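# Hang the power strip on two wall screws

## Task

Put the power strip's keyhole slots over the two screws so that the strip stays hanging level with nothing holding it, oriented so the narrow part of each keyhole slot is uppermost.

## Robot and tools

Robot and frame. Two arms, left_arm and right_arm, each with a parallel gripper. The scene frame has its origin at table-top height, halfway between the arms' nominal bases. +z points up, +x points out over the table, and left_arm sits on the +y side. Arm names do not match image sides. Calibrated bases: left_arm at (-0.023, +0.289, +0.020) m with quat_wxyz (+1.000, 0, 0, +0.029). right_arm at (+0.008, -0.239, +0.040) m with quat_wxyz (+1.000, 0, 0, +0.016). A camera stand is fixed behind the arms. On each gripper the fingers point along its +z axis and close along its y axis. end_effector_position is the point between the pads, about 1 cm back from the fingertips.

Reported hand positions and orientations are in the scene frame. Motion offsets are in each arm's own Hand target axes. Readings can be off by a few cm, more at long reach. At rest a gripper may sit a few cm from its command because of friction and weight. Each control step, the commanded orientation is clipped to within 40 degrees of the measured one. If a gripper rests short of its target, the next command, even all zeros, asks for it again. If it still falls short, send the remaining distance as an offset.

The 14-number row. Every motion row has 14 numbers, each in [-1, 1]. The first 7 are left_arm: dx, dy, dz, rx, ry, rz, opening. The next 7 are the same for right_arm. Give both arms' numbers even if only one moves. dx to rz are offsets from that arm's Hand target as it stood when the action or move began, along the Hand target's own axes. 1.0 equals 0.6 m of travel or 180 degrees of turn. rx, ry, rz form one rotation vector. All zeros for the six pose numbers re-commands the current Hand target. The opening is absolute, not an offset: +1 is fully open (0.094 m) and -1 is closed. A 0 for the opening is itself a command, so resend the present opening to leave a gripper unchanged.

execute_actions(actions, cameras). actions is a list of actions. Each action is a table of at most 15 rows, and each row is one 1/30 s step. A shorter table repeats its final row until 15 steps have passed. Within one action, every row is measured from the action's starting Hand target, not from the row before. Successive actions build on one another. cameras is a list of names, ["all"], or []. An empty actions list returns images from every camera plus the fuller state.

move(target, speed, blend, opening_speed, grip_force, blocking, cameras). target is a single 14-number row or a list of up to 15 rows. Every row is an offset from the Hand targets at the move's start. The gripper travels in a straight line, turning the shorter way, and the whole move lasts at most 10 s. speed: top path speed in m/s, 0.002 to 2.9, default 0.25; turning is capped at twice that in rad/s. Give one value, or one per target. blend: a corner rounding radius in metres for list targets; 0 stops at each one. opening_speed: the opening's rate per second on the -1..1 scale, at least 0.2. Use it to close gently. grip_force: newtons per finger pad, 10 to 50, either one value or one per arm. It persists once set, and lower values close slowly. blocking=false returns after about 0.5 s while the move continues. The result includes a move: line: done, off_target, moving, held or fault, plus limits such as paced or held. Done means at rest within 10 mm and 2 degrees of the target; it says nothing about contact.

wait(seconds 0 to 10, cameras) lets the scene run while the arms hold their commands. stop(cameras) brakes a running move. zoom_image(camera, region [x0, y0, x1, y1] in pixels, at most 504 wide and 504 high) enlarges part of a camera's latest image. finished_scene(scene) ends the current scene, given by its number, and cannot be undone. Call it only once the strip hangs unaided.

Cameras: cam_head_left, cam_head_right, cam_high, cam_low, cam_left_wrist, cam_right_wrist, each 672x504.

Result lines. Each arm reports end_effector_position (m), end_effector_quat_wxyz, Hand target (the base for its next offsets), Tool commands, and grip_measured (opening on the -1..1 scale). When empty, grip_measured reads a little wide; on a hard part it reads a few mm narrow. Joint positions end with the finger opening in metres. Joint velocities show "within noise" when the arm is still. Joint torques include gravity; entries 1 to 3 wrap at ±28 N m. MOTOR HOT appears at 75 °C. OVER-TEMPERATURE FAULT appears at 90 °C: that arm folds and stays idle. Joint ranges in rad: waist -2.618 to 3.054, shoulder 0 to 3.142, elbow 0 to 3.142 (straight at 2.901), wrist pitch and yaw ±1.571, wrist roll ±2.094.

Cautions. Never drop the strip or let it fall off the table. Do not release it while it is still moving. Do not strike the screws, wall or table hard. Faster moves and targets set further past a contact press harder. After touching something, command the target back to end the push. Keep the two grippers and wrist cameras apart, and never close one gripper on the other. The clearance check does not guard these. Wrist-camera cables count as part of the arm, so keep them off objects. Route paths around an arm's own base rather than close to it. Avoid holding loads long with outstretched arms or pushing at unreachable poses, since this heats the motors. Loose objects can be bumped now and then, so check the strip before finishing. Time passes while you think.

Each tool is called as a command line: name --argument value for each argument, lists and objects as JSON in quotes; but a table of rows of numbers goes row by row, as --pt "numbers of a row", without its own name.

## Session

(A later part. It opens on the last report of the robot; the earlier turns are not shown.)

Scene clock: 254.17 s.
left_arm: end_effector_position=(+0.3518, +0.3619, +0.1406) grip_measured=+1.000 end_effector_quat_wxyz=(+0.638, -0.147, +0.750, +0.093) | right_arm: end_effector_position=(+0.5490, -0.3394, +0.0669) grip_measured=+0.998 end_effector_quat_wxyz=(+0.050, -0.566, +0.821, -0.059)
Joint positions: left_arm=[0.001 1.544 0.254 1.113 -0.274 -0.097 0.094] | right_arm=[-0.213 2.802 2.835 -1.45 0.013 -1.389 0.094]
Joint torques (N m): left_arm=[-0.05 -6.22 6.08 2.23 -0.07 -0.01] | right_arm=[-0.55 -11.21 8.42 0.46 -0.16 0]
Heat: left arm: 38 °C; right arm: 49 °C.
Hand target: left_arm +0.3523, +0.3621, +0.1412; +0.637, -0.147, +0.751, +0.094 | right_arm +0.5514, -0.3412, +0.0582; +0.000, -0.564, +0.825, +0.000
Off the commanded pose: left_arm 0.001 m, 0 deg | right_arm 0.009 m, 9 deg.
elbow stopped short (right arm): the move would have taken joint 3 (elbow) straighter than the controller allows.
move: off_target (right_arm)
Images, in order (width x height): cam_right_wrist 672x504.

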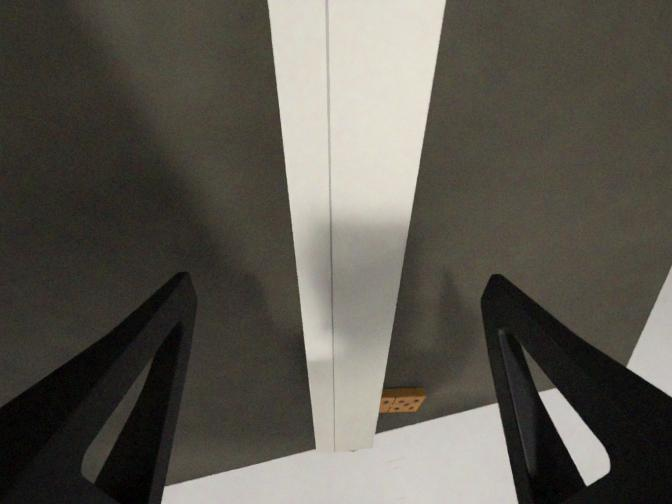

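move --target '[0,0,0,0,0,0,1, -0.005,-0.004,0.05,0,0,0,1]' --speed 0.12 --cameras '["cam_right_wrist"]'

Scene clock: 258.70 s.
left_arm: end_effector_position=(+0.3518, +0.3619, +0.1406) grip_measured=+1.000 end_effector_quat_wxyz=(+0.638, -0.147, +0.750, +0.093) | right_arm: end_effector_position=(+0.5507, -0.3399, +0.0390) grip_measured=+0.998 end_effector_quat_wxyz=(+0.041, -0.566, +0.822, -0.051)
Joint positions: left_arm=[0.001 1.544 0.254 1.113 -0.274 -0.097 0.094] | right_arm=[-0.213 2.856 2.835 -1.42 0.013 -1.389 0.094]
Joint torques (N m): left_arm=[-0.03 -6.22 6.06 2.23 -0.07 -0.01] | right_arm=[-0.17 -10.93 8.46 0.46 -0.17 0.04]
Heat: left arm: 38 °C; right arm: 49 °C.
Hand target: left_arm +0.3523, +0.3621, +0.1412; +0.637, -0.147, +0.751, +0.094 | right_arm +0.5548, -0.3392, +0.0282; +0.000, -0.564, +0.825, +0.000
Off the commanded pose: left_arm 0.001 m, 0 deg | right_arm 0.011 m, 8 deg.
elbow stopped short (right arm): the move would have taken joint 3 (elbow) straighter than the controller allows.
move: off_target (right_arm)
Images, in order (width x height): cam_right_wrist 672x504.

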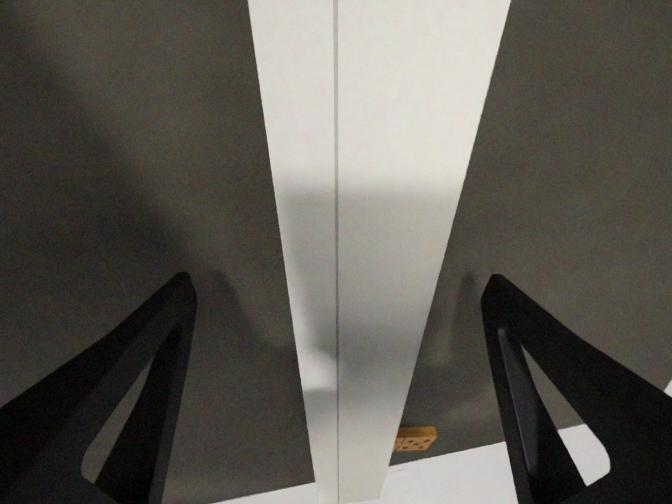

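move --target '[0,0,0,0,0,0,1, 0,0,0,0,0,0,-0.35]' --opening_speed 0.5 --cameras '["cam_right_wrist"]'

Scene clock: 266.03 s.
left_arm: end_effector_position=(+0.3518, +0.3619, +0.1406) grip_measured=+1.000 end_effector_quat_wxyz=(+0.638, -0.147, +0.750, +0.093) | right_arm: end_effector_position=(+0.5528, -0.3405, +0.0393) grip_measured=-0.283 end_effector_quat_wxyz=(+0.044, -0.567, +0.821, -0.054)
Joint positions: left_arm=[0.001 1.544 0.254 1.113 -0.274 -0.097 0.094] | right_arm=[-0.213 2.856 2.835 -1.411 0.015 -1.391 0.034]
Joint torques (N m): left_arm=[-0.03 -6.22 6.06 2.23 -0.07 -0.01] | right_arm=[-0.14 -11 8.47 0.43 -0.17 0.07]
Heat: left arm: 38 °C; right arm: 49 °C.
Hand target: left_arm +0.3523, +0.3621, +0.1412; +0.637, -0.147, +0.751, +0.094 | right_arm +0.5548, -0.3392, +0.0283; +0.000, -0.565, +0.825, +0.000
Off the commanded pose: left_arm 0.001 m, 0 deg | right_arm 0.011 m, 8 deg.
elbow stopped short (right arm): the move would have taken joint 3 (elbow) straighter than the controller allows.
move: off_target (right_arm)
Images, in order (width x height): cam_right_wrist 672x504.

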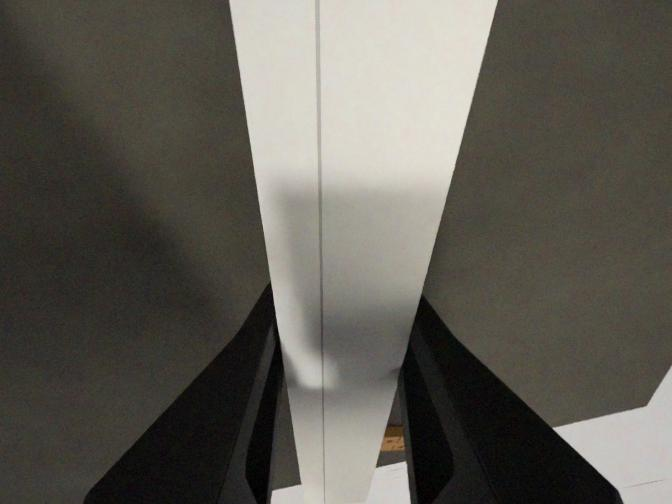

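move --pt "0 0 0 0 0 0 1 0 0.08 -0.11 0 0 0 -0.5" --pt "0 0 0 0 0 0 1 0.0418 0.1717 -0.1533 0.3292 -0.0619 -0.1072 -0.5" --blend '[0.02,0]' --speed 0.2 --cameras '["cam_right_wrist","cam_high","cam_head_right"]'

Scene clock: 289.33 s.
left_arm: end_effector_position=(+0.3518, +0.3619, +0.1406) grip_measured=+1.000 end_effector_quat_wxyz=(+0.638, -0.147, +0.750, +0.093) | right_arm: end_effector_position=(+0.4353, -0.3194, +0.0875) grip_measured=-0.285 end_effector_quat_wxyz=(-0.329, +0.620, -0.645, +0.303)
Joint positions: left_arm=[0.001 1.544 0.254 1.113 -0.274 -0.097 0.094] | right_arm=[-0.323 1.733 0.701 0.365 -0.249 -1.701 0.034]
Joint torques (N m): left_arm=[-0.03 -6.22 6.08 2.23 -0.07 -0.01] | right_arm=[-0.51 -9.83 5.76 2.28 -0.18 -0.22]
Heat: left arm: 39 °C; right arm: 48 °C.
Hand target: left_arm +0.3523, +0.3621, +0.1412; +0.637, -0.147, +0.751, +0.094 | right_arm +0.4497, -0.3253, +0.1203; -0.354, +0.613, -0.612, +0.353
Off the commanded pose: left_arm 0.001 m, 0 deg | right_arm 0.036 m, 7 deg.
move: off_target (right_arm)
Images, in order (width x height): cam_head_right 672x504, cam_high 672x504, cam_right_wrist 672x504.

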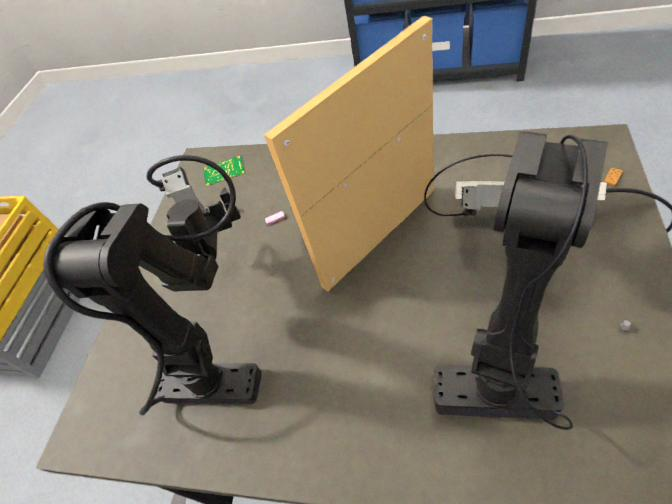

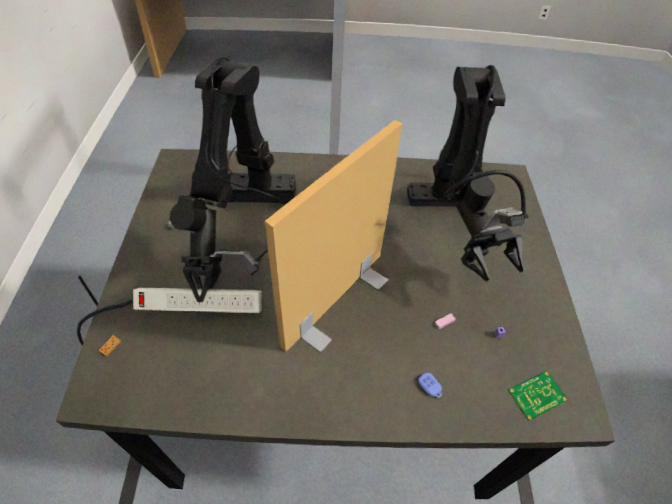

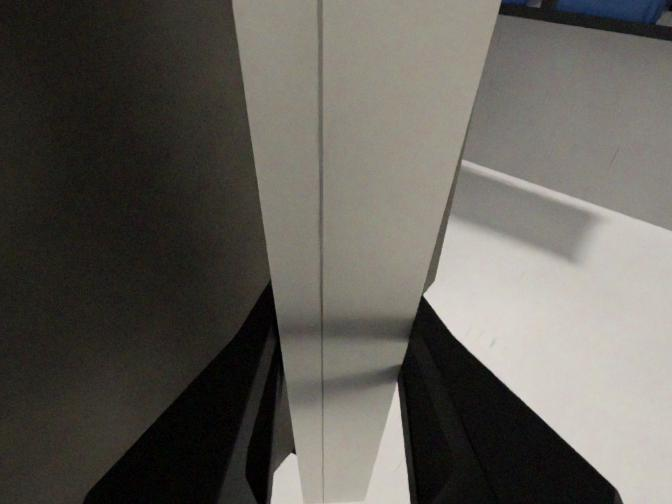

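move --target '[0,0,0,0,0,0,1, 0,0.098,0.0566,0.061,0,0,-0.5]' --speed 0.15

Scene clock: 295.77 s.
left_arm: end_effector_position=(+0.3518, +0.3619, +0.1406) grip_measured=+1.000 end_effector_quat_wxyz=(+0.638, -0.147, +0.750, +0.093) | right_arm: end_effector_position=(+0.4470, -0.3262, +0.0437) grip_measured=-0.285 end_effector_quat_wxyz=(-0.395, +0.579, -0.595, +0.393)
Joint positions: left_arm=[0.001 1.544 0.254 1.113 -0.274 -0.097 0.094] | right_arm=[-0.34 2.118 0.56 1.153 -0.276 -1.671 0.034]
Joint torques (N m): left_arm=[-0.03 -6.22 6.08 2.24 -0.07 -0.01] | right_arm=[-0.36 -6.3 2.74 2.45 -0.32 -0.1]
Heat: left arm: 39 °C; right arm: 47 °C.
Hand target: left_arm +0.3523, +0.3621, +0.1412; +0.637, -0.147, +0.751, +0.094 | right_arm +0.4497, -0.3253, +0.0524; -0.411, +0.576, -0.576, +0.410
Off the commanded pose: left_arm 0.001 m, 0 deg | right_arm 0.009 m, 3 deg.
move: off_target (right_arm)

move --target '[0,0,0,0,0,0,1, 0,0.014,0.005,0.01,0,0,-0.5]' --speed 0.06 --cameras '["cam_high"]'

Scene clock: 298.73 s.
left_arm: end_effector_position=(+0.3518, +0.3619, +0.1406) grip_measured=+1.000 end_effector_quat_wxyz=(+0.638, -0.147, +0.750, +0.093) | right_arm: end_effector_position=(+0.4483, -0.3261, +0.0390) grip_measured=-0.285 end_effector_quat_wxyz=(-0.407, +0.571, -0.583, +0.410)
Joint positions: left_arm=[0.001 1.544 0.254 1.113 -0.274 -0.097 0.094] | right_arm=[-0.34 2.199 0.555 1.291 -0.278 -1.664 0.034]
Joint torques (N m): left_arm=[-0.05 -6.24 6.06 2.24 -0.06 -0.01] | right_arm=[-0.49 -6.19 2.65 2.33 -0.33 -0.04]
Heat: left arm: 39 °C; right arm: 47 °C.
Hand target: left_arm +0.3523, +0.3621, +0.1412; +0.637, -0.147, +0.751, +0.094 | right_arm +0.4498, -0.3253, +0.0434; -0.420, +0.569, -0.569, +0.419
Off the commanded pose: left_arm 0.001 m, 0 deg | right_arm 0.005 m, 2 deg.
move: done
Images, in order (width x height): cam_high 672x504.

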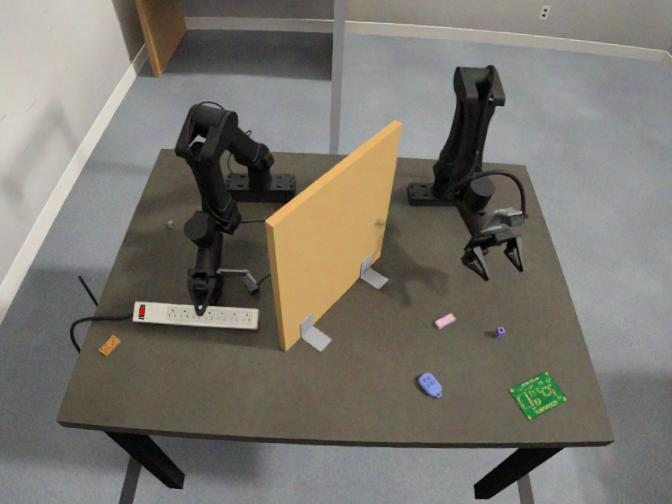

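move --target '[0,0,0,0,0,0,1, 0,0.012,0.004,0,0,0,-0.5]' --speed 0.06 --cameras '["cam_head_right"]'

Scene clock: 302.50 s.
left_arm: end_effector_position=(+0.3518, +0.3619, +0.1406) grip_measured=+1.000 end_effector_quat_wxyz=(+0.638, -0.147, +0.750, +0.093) | right_arm: end_effector_position=(+0.4491, -0.3261, +0.0381) grip_measured=-0.285 end_effector_quat_wxyz=(-0.415, +0.566, -0.578, +0.418)
Joint positions: left_arm=[0.001 1.544 0.254 1.113 -0.274 -0.097 0.094] | right_arm=[-0.34 2.235 0.555 1.355 -0.28 -1.657 0.034]
Joint torques (N m): left_arm=[-0.05 -6.22 6.06 2.23 -0.07 -0.01] | right_arm=[-0.44 -5.86 3.17 2.06 -0.29 -0.09]
Heat: left arm: 39 °C; right arm: 46 °C.
Hand target: left_arm +0.3523, +0.3621, +0.1412; +0.637, -0.147, +0.751, +0.094 | right_arm +0.4499, -0.3253, +0.0359; -0.420, +0.569, -0.569, +0.419
Off the commanded pose: left_arm 0.001 m, 0 deg | right_arm 0.003 m, 1 deg.
move: done
Images, in order (width x height): cam_head_right 672x504.

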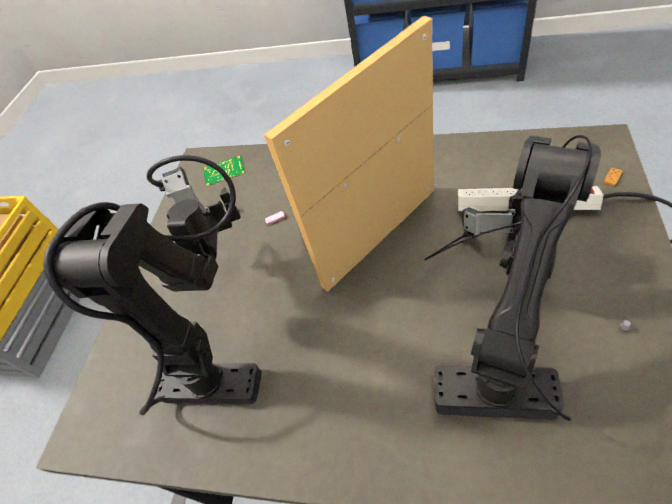

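move --target '[0,0,0,0,0,0,1, 0,-0.038,-0.012,0,0,0,-0.5]' --speed 0.06

Scene clock: 308.23 s.
left_arm: end_effector_position=(+0.3518, +0.3619, +0.1406) grip_measured=+1.000 end_effector_quat_wxyz=(+0.638, -0.147, +0.750, +0.093) | right_arm: end_effector_position=(+0.4466, -0.3260, +0.0388) grip_measured=-0.285 end_effector_quat_wxyz=(-0.405, +0.573, -0.587, +0.405)
Joint positions: left_arm=[0.001 1.544 0.254 1.113 -0.274 -0.097 0.094] | right_arm=[-0.342 2.182 0.551 1.264 -0.28 -1.665 0.034]
Joint torques (N m): left_arm=[-0.03 -6.2 6.08 2.23 -0.07 -0.01] | right_arm=[-0.34 -11.38 2.41 1.89 -0.31 -0.03]
Heat: left arm: 39 °C; right arm: 45 °C.
Hand target: left_arm +0.3523, +0.3621, +0.1412; +0.637, -0.147, +0.751, +0.094 | right_arm +0.4497, -0.3253, +0.0596; -0.419, +0.569, -0.570, +0.419
Off the commanded pose: left_arm 0.001 m, 0 deg | right_arm 0.021 m, 3 deg.
move: off_target (right_arm)

move --target '[0,0,0,0,0,0,1, 0,-0.034,0,0,0,0,0.5]' --speed 0.0078 --opening_speed 0.3 --cameras '["cam_high","cam_right_wrist"]'

Scene clock: 316.13 s.
left_arm: end_effector_position=(+0.3518, +0.3619, +0.1406) grip_measured=+1.000 end_effector_quat_wxyz=(+0.638, -0.147, +0.750, +0.093) | right_arm: end_effector_position=(+0.4504, -0.3264, +0.0636) grip_measured=+0.498 end_effector_quat_wxyz=(-0.409, +0.573, -0.579, +0.412)
Joint positions: left_arm=[0.001 1.544 0.254 1.113 -0.274 -0.097 0.094] | right_arm=[-0.342 2.081 0.551 1.182 -0.284 -1.669 0.07]
Joint torques (N m): left_arm=[-0.03 -6.22 6.06 2.23 -0.06 -0.01] | right_arm=[0.17 -10.5 4.25 1.65 -0.19 0.04]
Heat: left arm: 39 °C; right arm: 45 °C.
Hand target: left_arm +0.3523, +0.3621, +0.1412; +0.637, -0.147, +0.751, +0.094 | right_arm +0.4558, -0.3253, +0.0792; -0.419, +0.569, -0.569, +0.419
Off the commanded pose: left_arm 0.001 m, 0 deg | right_arm 0.016 m, 2 deg.
move: off_target (right_arm)
Images, in order (width x height): cam_high 672x504, cam_right_wrist 672x504.

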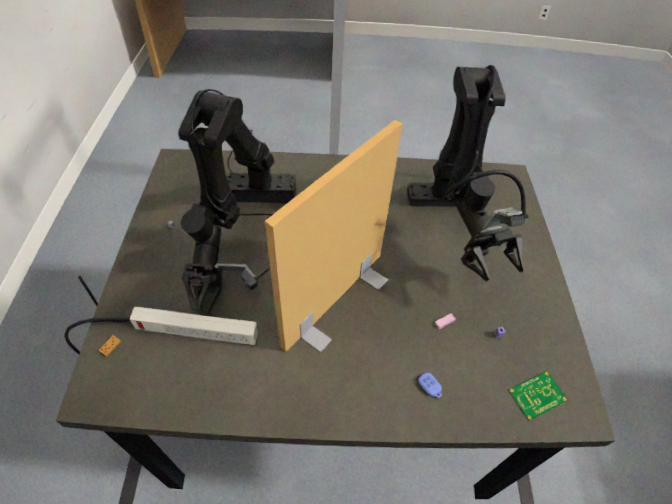

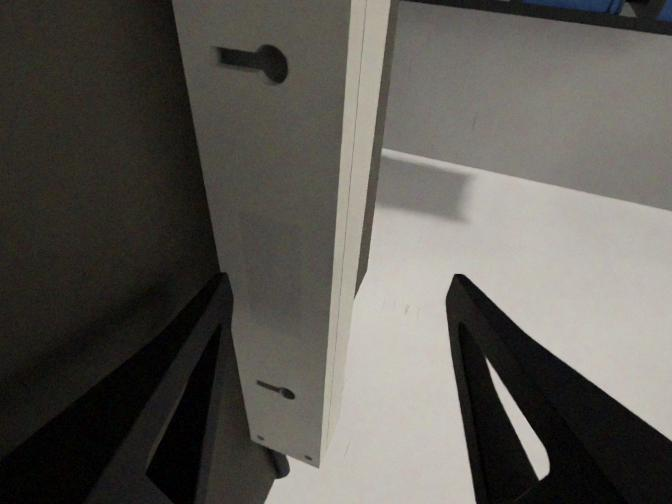

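move --pt "0 0 0 0 0 0 1 0 -0.1335 -0.076 -0.167 0 0 1" --pt "0 0 0 0 0 0 1 0.0112 -0.087 0.0218 -0.4041 0.0194 0.0263 1" --blend '[0.02,0]' --speed 0.3 --cameras '["cam_right_wrist","cam_high"]'

Scene clock: 368.57 s.
left_arm: end_effector_position=(+0.3518, +0.3619, +0.1406) grip_measured=+1.000 end_effector_quat_wxyz=(+0.638, -0.147, +0.750, +0.093) | right_arm: end_effector_position=(+0.4824, -0.3349, +0.1335) grip_measured=+0.998 end_effector_quat_wxyz=(+0.013, -0.672, +0.740, -0.018)
Joint positions: left_arm=[0.001 1.544 0.254 1.113 -0.274 -0.097 0.094] | right_arm=[-0.233 2.483 2.498 -1.541 0.001 -1.677 0.094]
Joint torques (N m): left_arm=[-0.03 -6.22 6.06 2.23 -0.06 0] | right_arm=[0.38 -9.57 8.16 0.14 -0.02 0.03]
Heat: left arm: 40 °C; right arm: 45 °C.
Hand target: left_arm +0.3523, +0.3621, +0.1412; +0.637, -0.147, +0.751, +0.094 | right_arm +0.4839, -0.3320, +0.1252; +0.000, -0.673, +0.740, +0.001
Off the commanded pose: left_arm 0.001 m, 0 deg | right_arm 0.009 m, 3 deg.
joint sent to its limit (right arm) — joint 4 (wrist pitch), lower limit. The joint targets still meet the commanded pose.
move: off_target (right_arm)
Images, in order (width x height): cam_high 672x504, cam_right_wrist 672x504.

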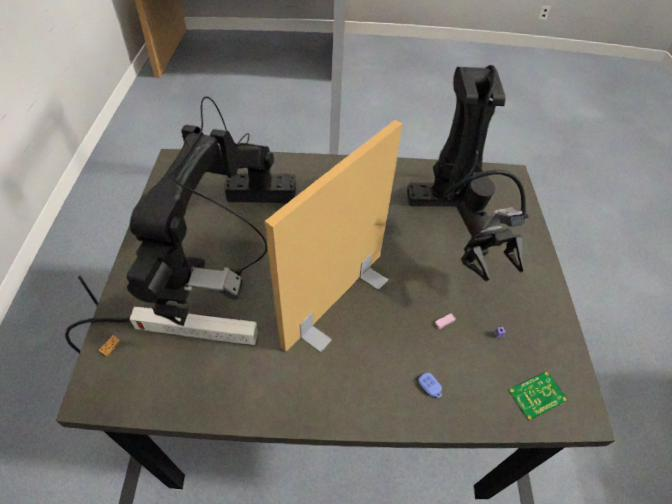

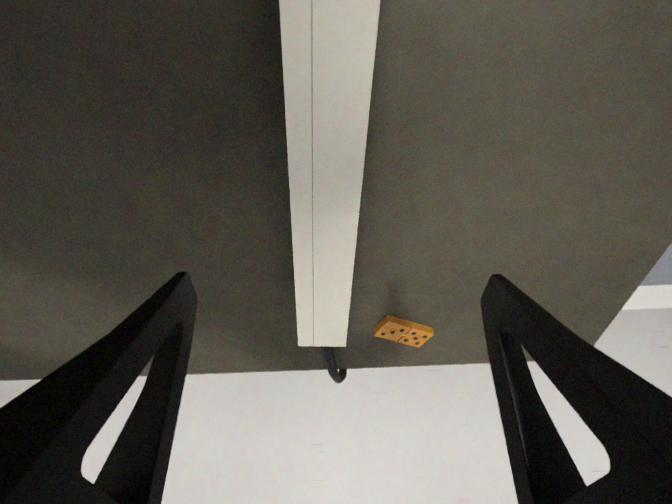

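move --target '[0,0,0,0,0,0,1, -0.025,0.01,0.16,0,0,0,1]' --speed 0.2 --cameras '["cam_right_wrist"]'

Scene clock: 374.47 s.
left_arm: end_effector_position=(+0.3518, +0.3619, +0.1406) grip_measured=+1.000 end_effector_quat_wxyz=(+0.638, -0.147, +0.750, +0.093) | right_arm: end_effector_position=(+0.4819, -0.3188, +0.0328) grip_measured=+0.998 end_effector_quat_wxyz=(+0.002, -0.673, +0.739, -0.004)
Joint positions: left_arm=[0.001 1.544 0.254 1.113 -0.274 -0.097 0.094] | right_arm=[-0.2 2.483 2.097 -1.176 0.002 -1.646 0.094]
Joint velocities: left_arm=[-0.007 -0.012 -0.032 -0.154 -0.022 -0.037 0] | right_arm=[within noise]
Joint torques (N m): left_arm=[-0.05 -6.23 6.06 2.23 -0.06 -0.01] | right_arm=[0.24 -12.33 4.93 0.18 -0.05 0.04]
Heat: left arm: 40 °C; right arm: 46 °C.
Hand target: left_arm +0.3523, +0.3621, +0.1412; +0.637, -0.147, +0.751, +0.094 | right_arm +0.4791, -0.3164, +0.0292; +0.000, -0.673, +0.740, +0.001
Off the commanded pose: left_arm 0.001 m, 0 deg | right_arm 0.005 m, 1 deg.
move: done
Images, in order (width x height): cam_right_wrist 672x504.

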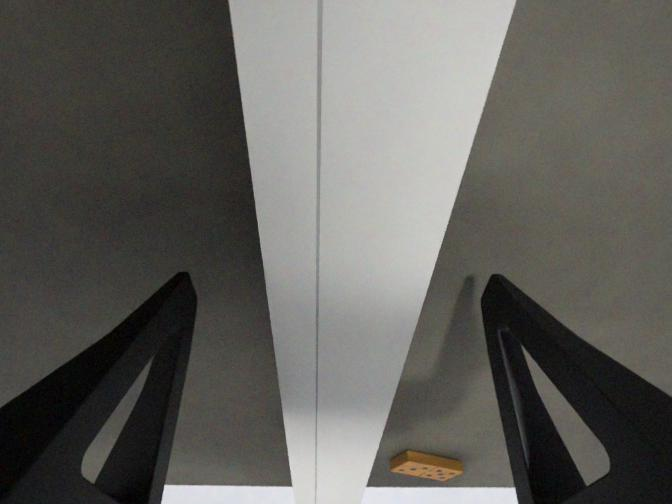

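move --target '[0,0,0,0,0,0,1, 0,0,0,0,0,0,-0.35]' --opening_speed 0.7

move --pt "0 0 0 0 0 0 1 0 0 -0.09 0 0 0 -0.5" --pt "0 0 0 0 0 0 1 0 0.02 -0.11 0.25 0 0 -0.5" --blend '[0.02,0]' --speed 0.2 --cameras '["cam_right_wrist","cam_high"]'

Scene clock: 398.20 s.
left_arm: end_effector_position=(+0.3518, +0.3619, +0.1406) grip_measured=+1.000 end_effector_quat_wxyz=(+0.638, -0.147, +0.750, +0.093) | right_arm: end_effector_position=(+0.4823, -0.3190, +0.0328) grip_measured=-0.290 end_effector_quat_wxyz=(+0.002, -0.673, +0.740, -0.005)
Joint positions: left_arm=[0.001 1.544 0.254 1.113 -0.274 -0.097 0.094] | right_arm=[-0.2 2.483 2.097 -1.174 0.002 -1.644 0.033]
Joint torques (N m): left_arm=[-0.03 -6.22 6.06 2.23 -0.06 -0.01] | right_arm=[0.28 -12.31 4.92 0.23 -0.06 0.04]
Heat: left arm: 40 °C; right arm: 44 °C.
Hand target: left_arm +0.3523, +0.3621, +0.1412; +0.637, -0.147, +0.751, +0.094 | right_arm +0.4791, -0.3164, +0.0292; +0.000, -0.673, +0.740, +0.001
Off the commanded pose: left_arm 0.001 m, 0 deg | right_arm 0.006 m, 1 deg.
move: done

Scene clock: 401.23 s.
left_arm: end_effector_position=(+0.3518, +0.3619, +0.1406) grip_measured=+1.000 end_effector_quat_wxyz=(+0.638, -0.147, +0.750, +0.093) | right_arm: end_effector_position=(+0.4534, -0.3099, +0.0652) grip_measured=-0.291 end_effector_quat_wxyz=(+0.229, -0.632, +0.700, -0.242)
Joint positions: left_arm=[0.001 1.544 0.254 1.113 -0.274 -0.097 0.094] | right_arm=[-0.22 1.85 0.964 -0.009 -0.069 -1.632 0.033]
Joint torques (N m): left_arm=[-0.03 -6.22 6.06 2.24 -0.06 0] | right_arm=[-0.49 -12.14 5.74 1.88 -0.04 -0.08]
Heat: left arm: 40 °C; right arm: 44 °C.
Hand target: left_arm +0.3523, +0.3621, +0.1412; +0.637, -0.147, +0.751, +0.094 | right_arm +0.4673, -0.3153, +0.0952; +0.257, -0.622, +0.684, -0.283
Off the commanded pose: left_arm 0.001 m, 0 deg | right_arm 0.033 m, 6 deg.
move: off_target (right_arm)
Images, in order (width x height): cam_high 672x504, cam_right_wrist 672x504.

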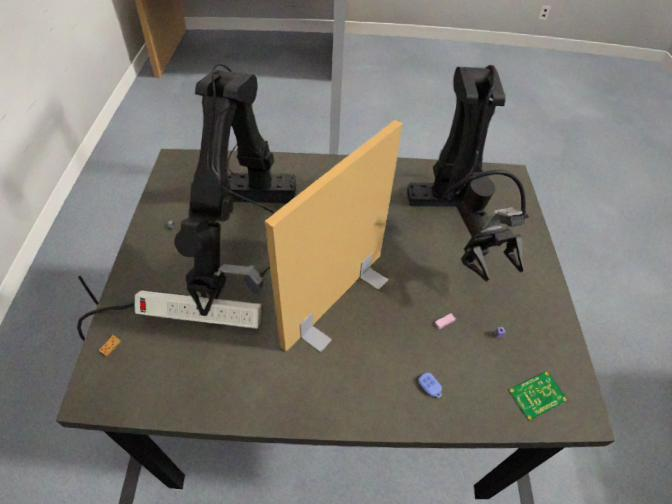

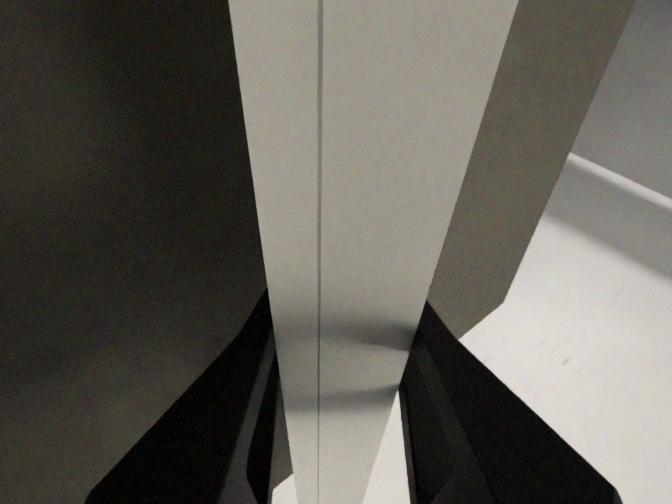

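move --target '[0,0,0,0,0,0,1, 0,0.062,0.062,-0.01,0,0,-0.5]' --speed 0.12

Scene clock: 405.47 s.
left_arm: end_effector_position=(+0.3518, +0.3619, +0.1406) grip_measured=+1.000 end_effector_quat_wxyz=(+0.638, -0.147, +0.750, +0.093) | right_arm: end_effector_position=(+0.4621, -0.3123, +0.0438) grip_measured=-0.291 end_effector_quat_wxyz=(+0.240, -0.628, +0.693, -0.261)
Joint positions: left_arm=[0.001 1.544 0.254 1.113 -0.274 -0.097 0.094] | right_arm=[-0.22 1.926 0.924 0.154 -0.065 -1.636 0.033]
Joint torques (N m): left_arm=[-0.03 -6.23 6.08 2.23 -0.06 -0.01] | right_arm=[-0.47 -6.78 5.16 1.84 -0.04 -0.05]
Heat: left arm: 40 °C; right arm: 44 °C.
Hand target: left_arm +0.3523, +0.3621, +0.1412; +0.637, -0.147, +0.751, +0.094 | right_arm +0.4672, -0.3152, +0.0425; +0.247, -0.626, +0.688, -0.272
Off the commanded pose: left_arm 0.001 m, 0 deg | right_arm 0.006 m, 2 deg.
move: done

move --target '[0,0,0,0,0,0,1, 0,0.01,0.01,-0.006,0,0,-0.5]' --speed 0.08

Scene clock: 408.20 s.
left_arm: end_effector_position=(+0.3518, +0.3619, +0.1406) grip_measured=+1.000 end_effector_quat_wxyz=(+0.638, -0.147, +0.750, +0.093) | right_arm: end_effector_position=(+0.4650, -0.3132, +0.0410) grip_measured=-0.291 end_effector_quat_wxyz=(+0.242, -0.626, +0.692, -0.265)
Joint positions: left_arm=[0.001 1.544 0.254 1.113 -0.274 -0.097 0.094] | right_arm=[-0.22 1.942 0.924 0.18 -0.063 -1.636 0.033]
Joint torques (N m): left_arm=[-0.03 -6.22 6.06 2.24 -0.06 0] | right_arm=[-0.35 -6.24 5.72 1.62 -0.08 -0.06]
Heat: left arm: 40 °C; right arm: 44 °C.
Hand target: left_arm +0.3523, +0.3621, +0.1412; +0.637, -0.147, +0.751, +0.094 | right_arm +0.4669, -0.3152, +0.0341; +0.241, -0.628, +0.691, -0.265
Off the commanded pose: left_arm 0.001 m, 0 deg | right_arm 0.007 m, 0 deg.
move: done

move --target '[0,0,0,0,0,0,1, 0,0,0,0,0,0,-0.05]' --opening_speed 0.3 --cameras '["cam_right_wrist","cam_high"]'

Scene clock: 412.43 s.
left_arm: end_effector_position=(+0.3518, +0.3619, +0.1406) grip_measured=+1.000 end_effector_quat_wxyz=(+0.638, -0.147, +0.750, +0.093) | right_arm: end_effector_position=(+0.4697, -0.3143, +0.0454) grip_measured=-0.052 end_effector_quat_wxyz=(+0.248, -0.626, +0.686, -0.275)
Joint positions: left_arm=[0.001 1.544 0.254 1.113 -0.274 -0.097 0.094] | right_arm=[-0.22 1.942 0.924 0.206 -0.062 -1.642 0.045]
Joint torques (N m): left_arm=[-0.02 -6.22 6.06 2.24 -0.07 -0.01] | right_arm=[-0.29 -6.28 5.65 1.38 -0.06 0]
Heat: left arm: 40 °C; right arm: 44 °C.
Hand target: left_arm +0.3523, +0.3621, +0.1412; +0.637, -0.147, +0.751, +0.094 | right_arm +0.4669, -0.3152, +0.0341; +0.241, -0.628, +0.691, -0.265
Off the commanded pose: left_arm 0.001 m, 0 deg | right_arm 0.012 m, 2 deg.
move: off_target (right_arm)
Images, in order (width x height): cam_high 672x504, cam_right_wrist 672x504.

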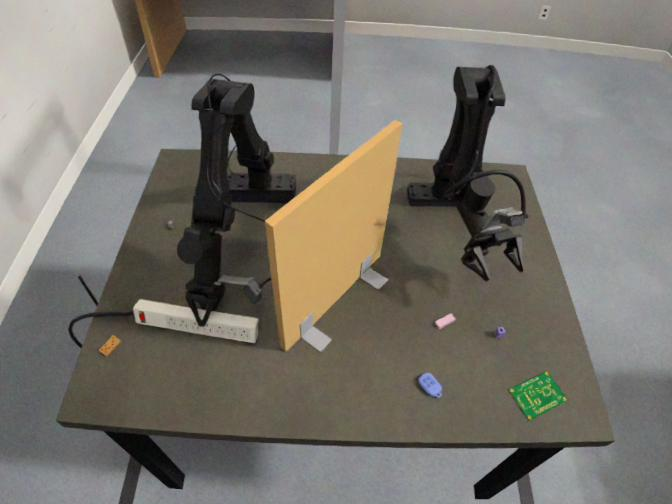

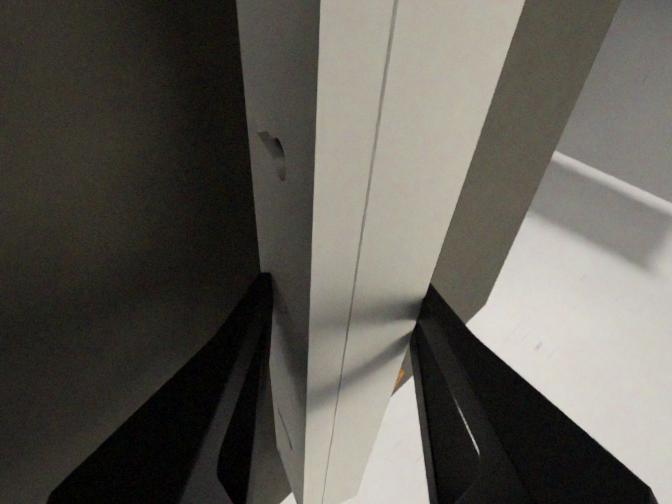

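move --target '[0,0,0,0,0,0,1, 0,0,0,0,0,0,-0.35]' --opening_speed 0.4 --cameras '["cam_right_wrist"]'

Scene clock: 426.13 s.
left_arm: end_effector_position=(+0.3518, +0.3619, +0.1406) grip_measured=+1.000 end_effector_quat_wxyz=(+0.638, -0.147, +0.750, +0.093) | right_arm: end_effector_position=(+0.4724, -0.3148, +0.0480) grip_measured=-0.201 end_effector_quat_wxyz=(+0.253, -0.623, +0.685, -0.281)
Joint positions: left_arm=[0.001 1.544 0.254 1.113 -0.274 -0.097 0.094] | right_arm=[-0.22 1.942 0.924 0.221 -0.062 -1.638 0.038]
Joint torques (N m): left_arm=[-0.03 -6.22 6.06 2.23 -0.07 0] | right_arm=[-0.38 -6.34 5.64 1.26 -0.07 -0.03]
Heat: left arm: 41 °C; right arm: 44 °C.
Hand target: left_arm +0.3523, +0.3621, +0.1412; +0.637, -0.147, +0.751, +0.094 | right_arm +0.4669, -0.3152, +0.0341; +0.241, -0.628, +0.691, -0.265
Off the commanded pose: left_arm 0.001 m, 0 deg | right_arm 0.015 m, 2 deg.
move: off_target (right_arm)
Images, in order (width x height): cam_right_wrist 672x504.

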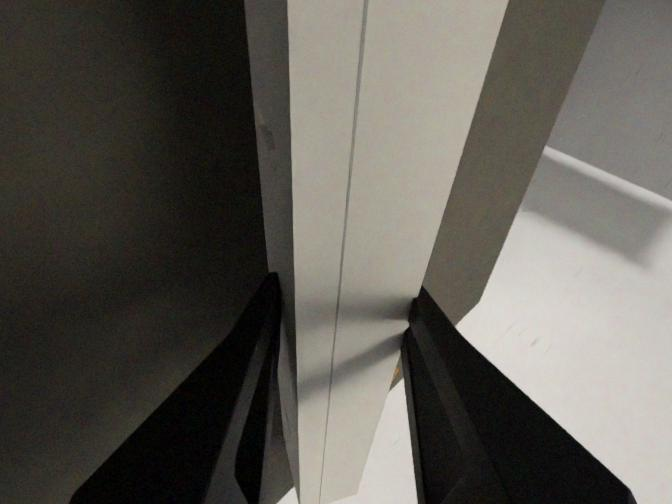

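move --target '[0,0,0,0,0,0,1, 0,-0.07,-0.07,0.06,0,0,-0.5]' --speed 0.12 --cameras '["cam_right_wrist"]'

Scene clock: 430.47 s.
left_arm: end_effector_position=(+0.3518, +0.3619, +0.1406) grip_measured=+1.000 end_effector_quat_wxyz=(+0.638, -0.147, +0.750, +0.093) | right_arm: end_effector_position=(+0.4591, -0.3148, +0.0625) grip_measured=-0.239 end_effector_quat_wxyz=(+0.268, -0.613, +0.681, -0.297)
Joint positions: left_arm=[0.001 1.544 0.254 1.113 -0.274 -0.097 0.094] | right_arm=[-0.227 1.861 0.836 0.275 -0.067 -1.631 0.036]
Joint torques (N m): left_arm=[-0.03 -6.23 6.06 2.24 -0.07 -0.01] | right_arm=[-0.27 -12.1 5.15 2 -0.21 -0.02]
Heat: left arm: 41 °C; right arm: 43 °C.
Hand target: left_arm +0.3523, +0.3621, +0.1412; +0.637, -0.147, +0.751, +0.094 | right_arm +0.4700, -0.3155, +0.0934; +0.299, -0.602, +0.663, -0.329
Off the commanded pose: left_arm 0.001 m, 0 deg | right_arm 0.033 m, 6 deg.
move: off_target (right_arm)
Images, in order (width x height): cam_right_wrist 672x504.

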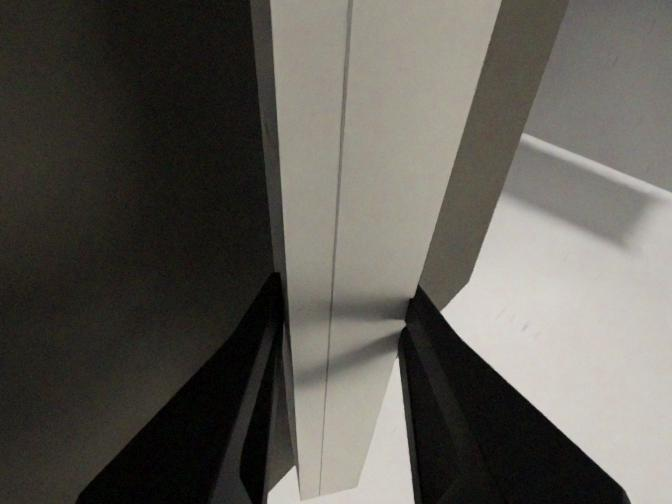

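move --target '[0,0,0,0,0,0,1, 0,0.05,0.03,0.06,0,0,-0.5]' --speed 0.12 --cameras '["cam_right_wrist"]'

Scene clock: 436.57 s.
left_arm: end_effector_position=(+0.3518, +0.3619, +0.1406) grip_measured=+1.000 end_effector_quat_wxyz=(+0.638, -0.147, +0.750, +0.093) | right_arm: end_effector_position=(+0.4614, -0.3139, +0.0524) grip_measured=-0.240 end_effector_quat_wxyz=(+0.339, -0.578, +0.640, -0.376)
Joint positions: left_arm=[0.001 1.544 0.254 1.113 -0.274 -0.097 0.094] | right_arm=[-0.231 1.988 0.646 0.831 -0.085 -1.618 0.036]
Joint torques (N m): left_arm=[-0.03 -6.22 6.09 2.23 -0.06 -0.01] | right_arm=[-0.44 -6.24 4.05 2.35 -0.2 -0.05]
Heat: left arm: 41 °C; right arm: 44 °C.
Hand target: left_arm +0.3523, +0.3621, +0.1412; +0.637, -0.147, +0.751, +0.094 | right_arm +0.4663, -0.3152, +0.0587; +0.355, -0.571, +0.629, -0.390
Off the commanded pose: left_arm 0.001 m, 0 deg | right_arm 0.008 m, 3 deg.
move: off_target (right_arm)
Images, in order (width x height): cam_right_wrist 672x504.

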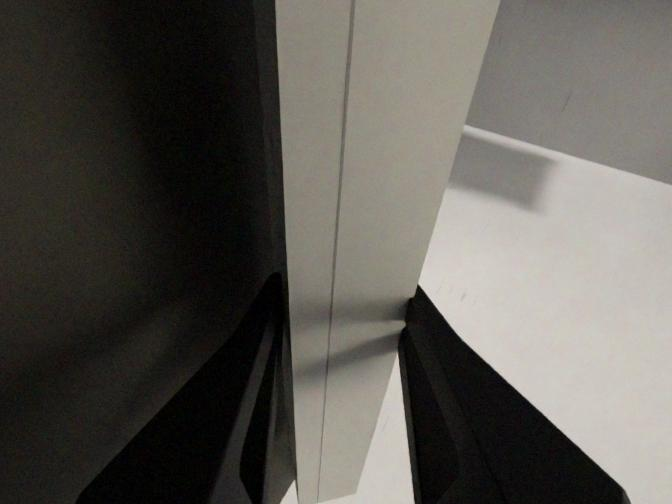

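move --target '[0,0,0,0,0,0,1, 0,0.027,0.0145,-0.01,0,0,-0.5]' --speed 0.1

move --target '[0,0,0,0,0,0,1, 0,0.01,0.005,0,0,0,-0.5]' --speed 0.1 --cameras '["cam_right_wrist","cam_high"]'

Scene clock: 442.33 s.
left_arm: end_effector_position=(+0.3518, +0.3619, +0.1406) grip_measured=+1.000 end_effector_quat_wxyz=(+0.638, -0.147, +0.750, +0.093) | right_arm: end_effector_position=(+0.4651, -0.3147, +0.0476) grip_measured=-0.240 end_effector_quat_wxyz=(+0.346, -0.574, +0.634, -0.386)
Joint positions: left_arm=[0.001 1.544 0.254 1.113 -0.274 -0.097 0.094] | right_arm=[-0.231 2.037 0.646 0.908 -0.085 -1.619 0.036]
Joint torques (N m): left_arm=[-0.03 -6.23 6.06 2.23 -0.06 0] | right_arm=[-0.4 -5.45 5.04 1.74 -0.16 -0.02]
Heat: left arm: 41 °C; right arm: 44 °C.
Hand target: left_arm +0.3523, +0.3621, +0.1412; +0.637, -0.147, +0.751, +0.094 | right_arm +0.4669, -0.3152, +0.0404; +0.346, -0.577, +0.635, -0.380
Off the commanded pose: left_arm 0.001 m, 0 deg | right_arm 0.008 m, 1 deg.
move: done

Scene clock: 443.10 s.
left_arm: end_effector_position=(+0.3518, +0.3619, +0.1406) grip_measured=+1.000 end_effector_quat_wxyz=(+0.638, -0.147, +0.750, +0.093) | right_arm: end_effector_position=(+0.4677, -0.3152, +0.0471) grip_measured=-0.240 end_effector_quat_wxyz=(+0.352, -0.570, +0.630, -0.393)
Joint positions: left_arm=[0.001 1.544 0.254 1.113 -0.274 -0.097 0.094] | right_arm=[-0.231 2.063 0.646 0.956 -0.085 -1.618 0.036]
Joint torques (N m): left_arm=[-0.05 -6.22 6.06 2.23 -0.07 -0.01] | right_arm=[-0.43 -5.41 4.78 1.66 -0.16 -0.04]
Heat: left arm: 41 °C; right arm: 44 °C.
Hand target: left_arm +0.3523, +0.3621, +0.1412; +0.637, -0.147, +0.751, +0.094 | right_arm +0.4667, -0.3152, +0.0336; +0.346, -0.577, +0.635, -0.380
Off the commanded pose: left_arm 0.001 m, 0 deg | right_arm 0.013 m, 2 deg.
move: off_target (right_arm)
Images, in order (width x height): cam_high 672x504, cam_right_wrist 672x504.

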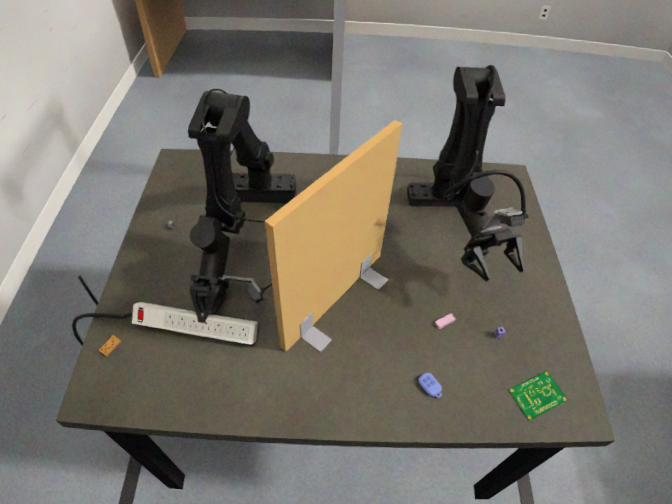

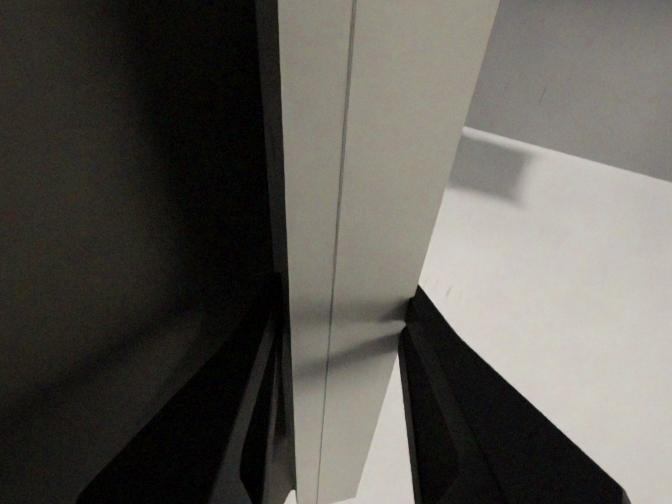

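move --target '[0,0,0,0,0,0,1, 0,0,0,0,0,0,-0.1]' --opening_speed 0.3 --cameras '["cam_right_wrist"]'

Scene clock: 452.23 s.
left_arm: end_effector_position=(+0.3518, +0.3619, +0.1406) grip_measured=+1.000 end_effector_quat_wxyz=(+0.638, -0.147, +0.750, +0.093) | right_arm: end_effector_position=(+0.4677, -0.3152, +0.0471) grip_measured=-0.102 end_effector_quat_wxyz=(+0.351, -0.572, +0.628, -0.394)
Joint positions: left_arm=[0.001 1.544 0.254 1.113 -0.274 -0.097 0.094] | right_arm=[-0.231 2.063 0.646 0.956 -0.085 -1.624 0.042]
Joint torques (N m): left_arm=[-0.05 -6.22 6.06 2.24 -0.06 0] | right_arm=[-0.42 -5.35 4.81 1.61 -0.18 0]
Heat: left arm: 41 °C; right arm: 44 °C.
Hand target: left_arm +0.3523, +0.3621, +0.1412; +0.637, -0.147, +0.751, +0.094 | right_arm +0.4667, -0.3152, +0.0336; +0.346, -0.577, +0.635, -0.380
Off the commanded pose: left_arm 0.001 m, 0 deg | right_arm 0.013 m, 2 deg.
move: off_target (right_arm)
Images, in order (width x height): cam_right_wrist 672x504.

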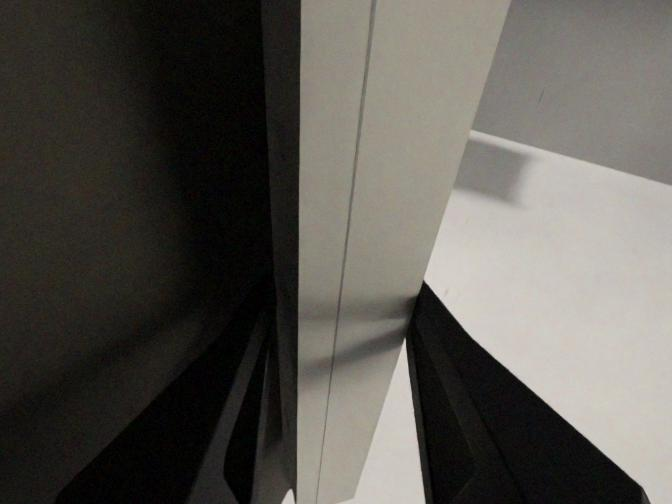

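move --target '[0,0,0,0,0,0,1, 0,0,0,0,0,0,-0.4]' --opening_speed 0.4

move --target '[0,0,0,0,0,0,1, 0,-0.06,-0.04,0.065,0,0,-0.5]' --speed 0.12 --cameras '["cam_right_wrist"]'

Scene clock: 463.73 s.
left_arm: end_effector_position=(+0.3518, +0.3619, +0.1406) grip_measured=+1.000 end_effector_quat_wxyz=(+0.638, -0.147, +0.750, +0.093) | right_arm: end_effector_position=(+0.4681, -0.3152, +0.0477) grip_measured=-0.233 end_effector_quat_wxyz=(+0.352, -0.571, +0.628, -0.395)
Joint positions: left_arm=[0.001 1.544 0.254 1.113 -0.274 -0.097 0.094] | right_arm=[-0.231 2.063 0.646 0.959 -0.086 -1.623 0.036]
Joint torques (N m): left_arm=[-0.05 -6.22 6.08 2.23 -0.07 0] | right_arm=[-0.44 -5.34 4.81 1.58 -0.16 -0.01]
Heat: left arm: 41 °C; right arm: 44 °C.
Hand target: left_arm +0.3523, +0.3621, +0.1412; +0.637, -0.147, +0.751, +0.094 | right_arm +0.4667, -0.3152, +0.0336; +0.346, -0.577, +0.635, -0.380
Off the commanded pose: left_arm 0.001 m, 0 deg | right_arm 0.014 m, 2 deg.
move: off_target (right_arm)

Scene clock: 465.20 s.
left_arm: end_effector_position=(+0.3518, +0.3619, +0.1406) grip_measured=+1.000 end_effector_quat_wxyz=(+0.638, -0.147, +0.750, +0.093) | right_arm: end_effector_position=(+0.4574, -0.3141, +0.0626) grip_measured=-0.233 end_effector_quat_wxyz=(+0.385, -0.547, +0.613, -0.420)
Joint positions: left_arm=[0.001 1.544 0.254 1.113 -0.274 -0.097 0.094] | right_arm=[-0.239 2.063 0.561 1.141 -0.099 -1.595 0.036]
Joint torques (N m): left_arm=[-0.02 -6.23 6.06 2.24 -0.07 0] | right_arm=[-0.27 -6.64 3.38 2.57 -0.2 -0.12]
Heat: left arm: 41 °C; right arm: 44 °C.
Hand target: left_arm +0.3523, +0.3621, +0.1412; +0.637, -0.147, +0.751, +0.094 | right_arm +0.4625, -0.3148, +0.0767; +0.403, -0.539, +0.593, -0.443
Off the commanded pose: left_arm 0.001 m, 0 deg | right_arm 0.015 m, 4 deg.
move: off_target (right_arm)
Images, in order (width x height): cam_right_wrist 672x504.

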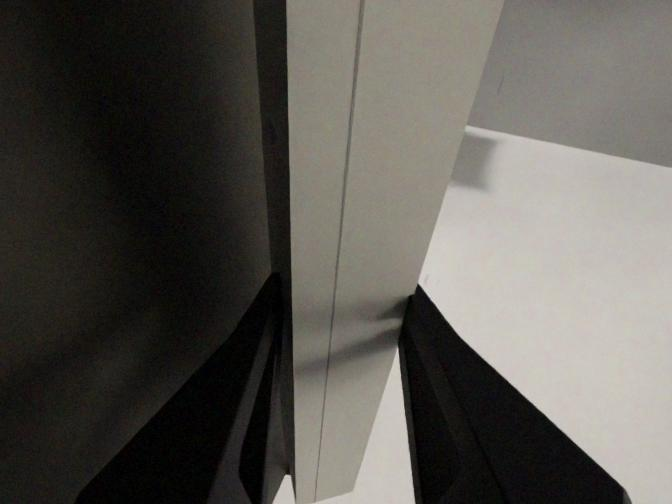

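move --target '[0,0,0,0,0,0,1, 0,0.054,0.016,0.02,0,0,-0.5]' --speed 0.12

move --target '[0,0,0,0,0,0,1, 0,0.012,0.004,0,0,0,-0.5]' --speed 0.1 --cameras '["cam_right_wrist","cam_high"]'

Scene clock: 471.43 s.
left_arm: end_effector_position=(+0.3518, +0.3619, +0.1406) grip_measured=+1.000 end_effector_quat_wxyz=(+0.638, -0.147, +0.750, +0.093) | right_arm: end_effector_position=(+0.4588, -0.3138, +0.0438) grip_measured=-0.234 end_effector_quat_wxyz=(+0.410, -0.531, +0.581, -0.461)
Joint positions: left_arm=[0.001 1.544 0.254 1.113 -0.274 -0.097 0.094] | right_arm=[-0.239 2.299 0.561 1.497 -0.102 -1.61 0.036]
Joint torques (N m): left_arm=[-0.03 -6.22 6.06 2.23 -0.06 -0.01] | right_arm=[-0.49 -5.91 3.7 2.05 -0.18 0.12]
Heat: left arm: 41 °C; right arm: 43 °C.
Hand target: left_arm +0.3523, +0.3621, +0.1412; +0.637, -0.147, +0.751, +0.094 | right_arm +0.4626, -0.3148, +0.0429; +0.420, -0.526, +0.579, -0.461
Off the commanded pose: left_arm 0.001 m, 0 deg | right_arm 0.004 m, 1 deg.
move: done

Scene clock: 472.13 s.
left_arm: end_effector_position=(+0.3518, +0.3619, +0.1406) grip_measured=+1.000 end_effector_quat_wxyz=(+0.638, -0.147, +0.750, +0.093) | right_arm: end_effector_position=(+0.4627, -0.3145, +0.0429) grip_measured=-0.234 end_effector_quat_wxyz=(+0.415, -0.527, +0.576, -0.467)
Joint positions: left_arm=[0.001 1.544 0.254 1.113 -0.274 -0.097 0.094] | right_arm=[-0.239 2.329 0.579 1.528 -0.102 -1.608 0.036]
Joint torques (N m): left_arm=[-0.05 -6.22 6.05 2.24 -0.06 -0.01] | right_arm=[-0.36 -5.24 3.21 2.03 -0.16 0.08]
Heat: left arm: 41 °C; right arm: 43 °C.
Hand target: left_arm +0.3523, +0.3621, +0.1412; +0.637, -0.147, +0.751, +0.094 | right_arm +0.4633, -0.3148, +0.0353; +0.420, -0.526, +0.579, -0.461
Off the commanded pose: left_arm 0.001 m, 0 deg | right_arm 0.008 m, 1 deg.
move: done
Images, in order (width x height): cam_high 672x504, cam_right_wrist 672x504.

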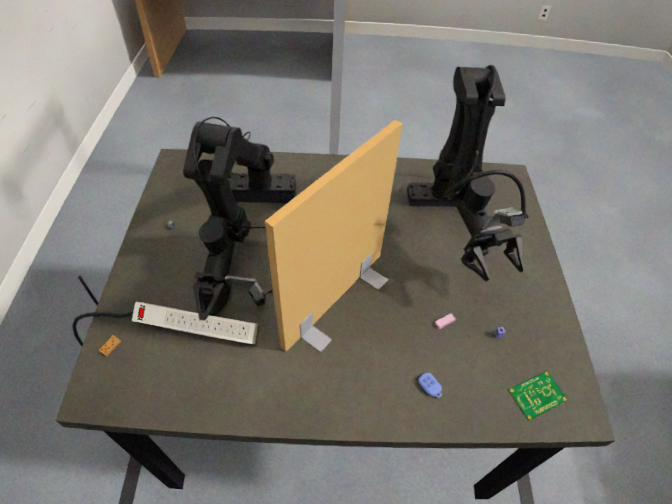

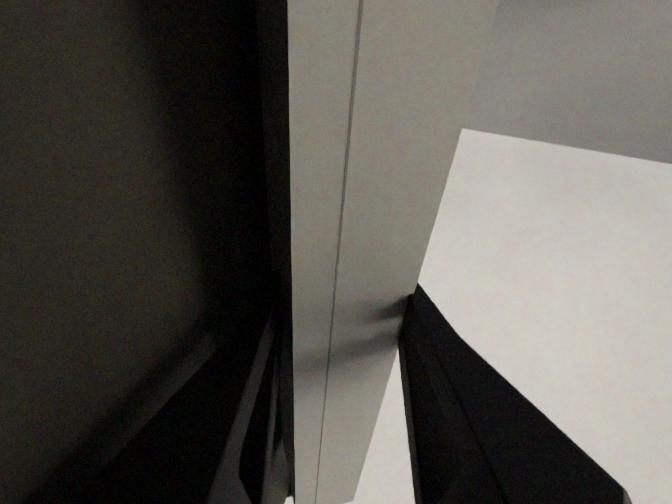

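move --target '[0,0,0,0,0,0,1, 0,0,0,0,0,0,-0.1]' --opening_speed 0.3 --cameras '["cam_right_wrist"]'

Scene clock: 475.83 s.
left_arm: end_effector_position=(+0.3518, +0.3619, +0.1406) grip_measured=+1.000 end_effector_quat_wxyz=(+0.638, -0.147, +0.750, +0.093) | right_arm: end_effector_position=(+0.4619, -0.3141, +0.0399) grip_measured=-0.102 end_effector_quat_wxyz=(+0.414, -0.529, +0.578, -0.464)
Joint positions: left_arm=[0.001 1.544 0.254 1.113 -0.274 -0.097 0.094] | right_arm=[-0.239 2.336 0.579 1.527 -0.104 -1.607 0.042]
Joint torques (N m): left_arm=[-0.05 -6.23 6.08 2.24 -0.06 0] | right_arm=[-0.43 -5.76 3.19 2.05 -0.15 0.11]
Heat: left arm: 41 °C; right arm: 43 °C.
Hand target: left_arm +0.3523, +0.3621, +0.1412; +0.637, -0.147, +0.751, +0.094 | right_arm +0.4633, -0.3149, +0.0353; +0.420, -0.526, +0.579, -0.461
Off the commanded pose: left_arm 0.001 m, 0 deg | right_arm 0.005 m, 1 deg.
move: done
Images, in order (width x height): cam_right_wrist 672x504.

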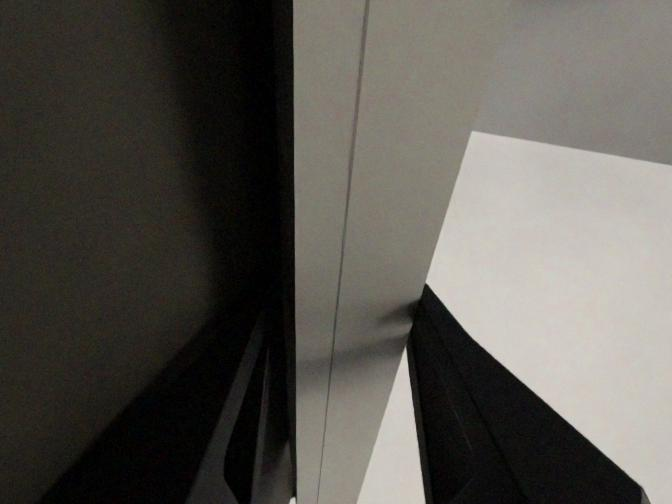

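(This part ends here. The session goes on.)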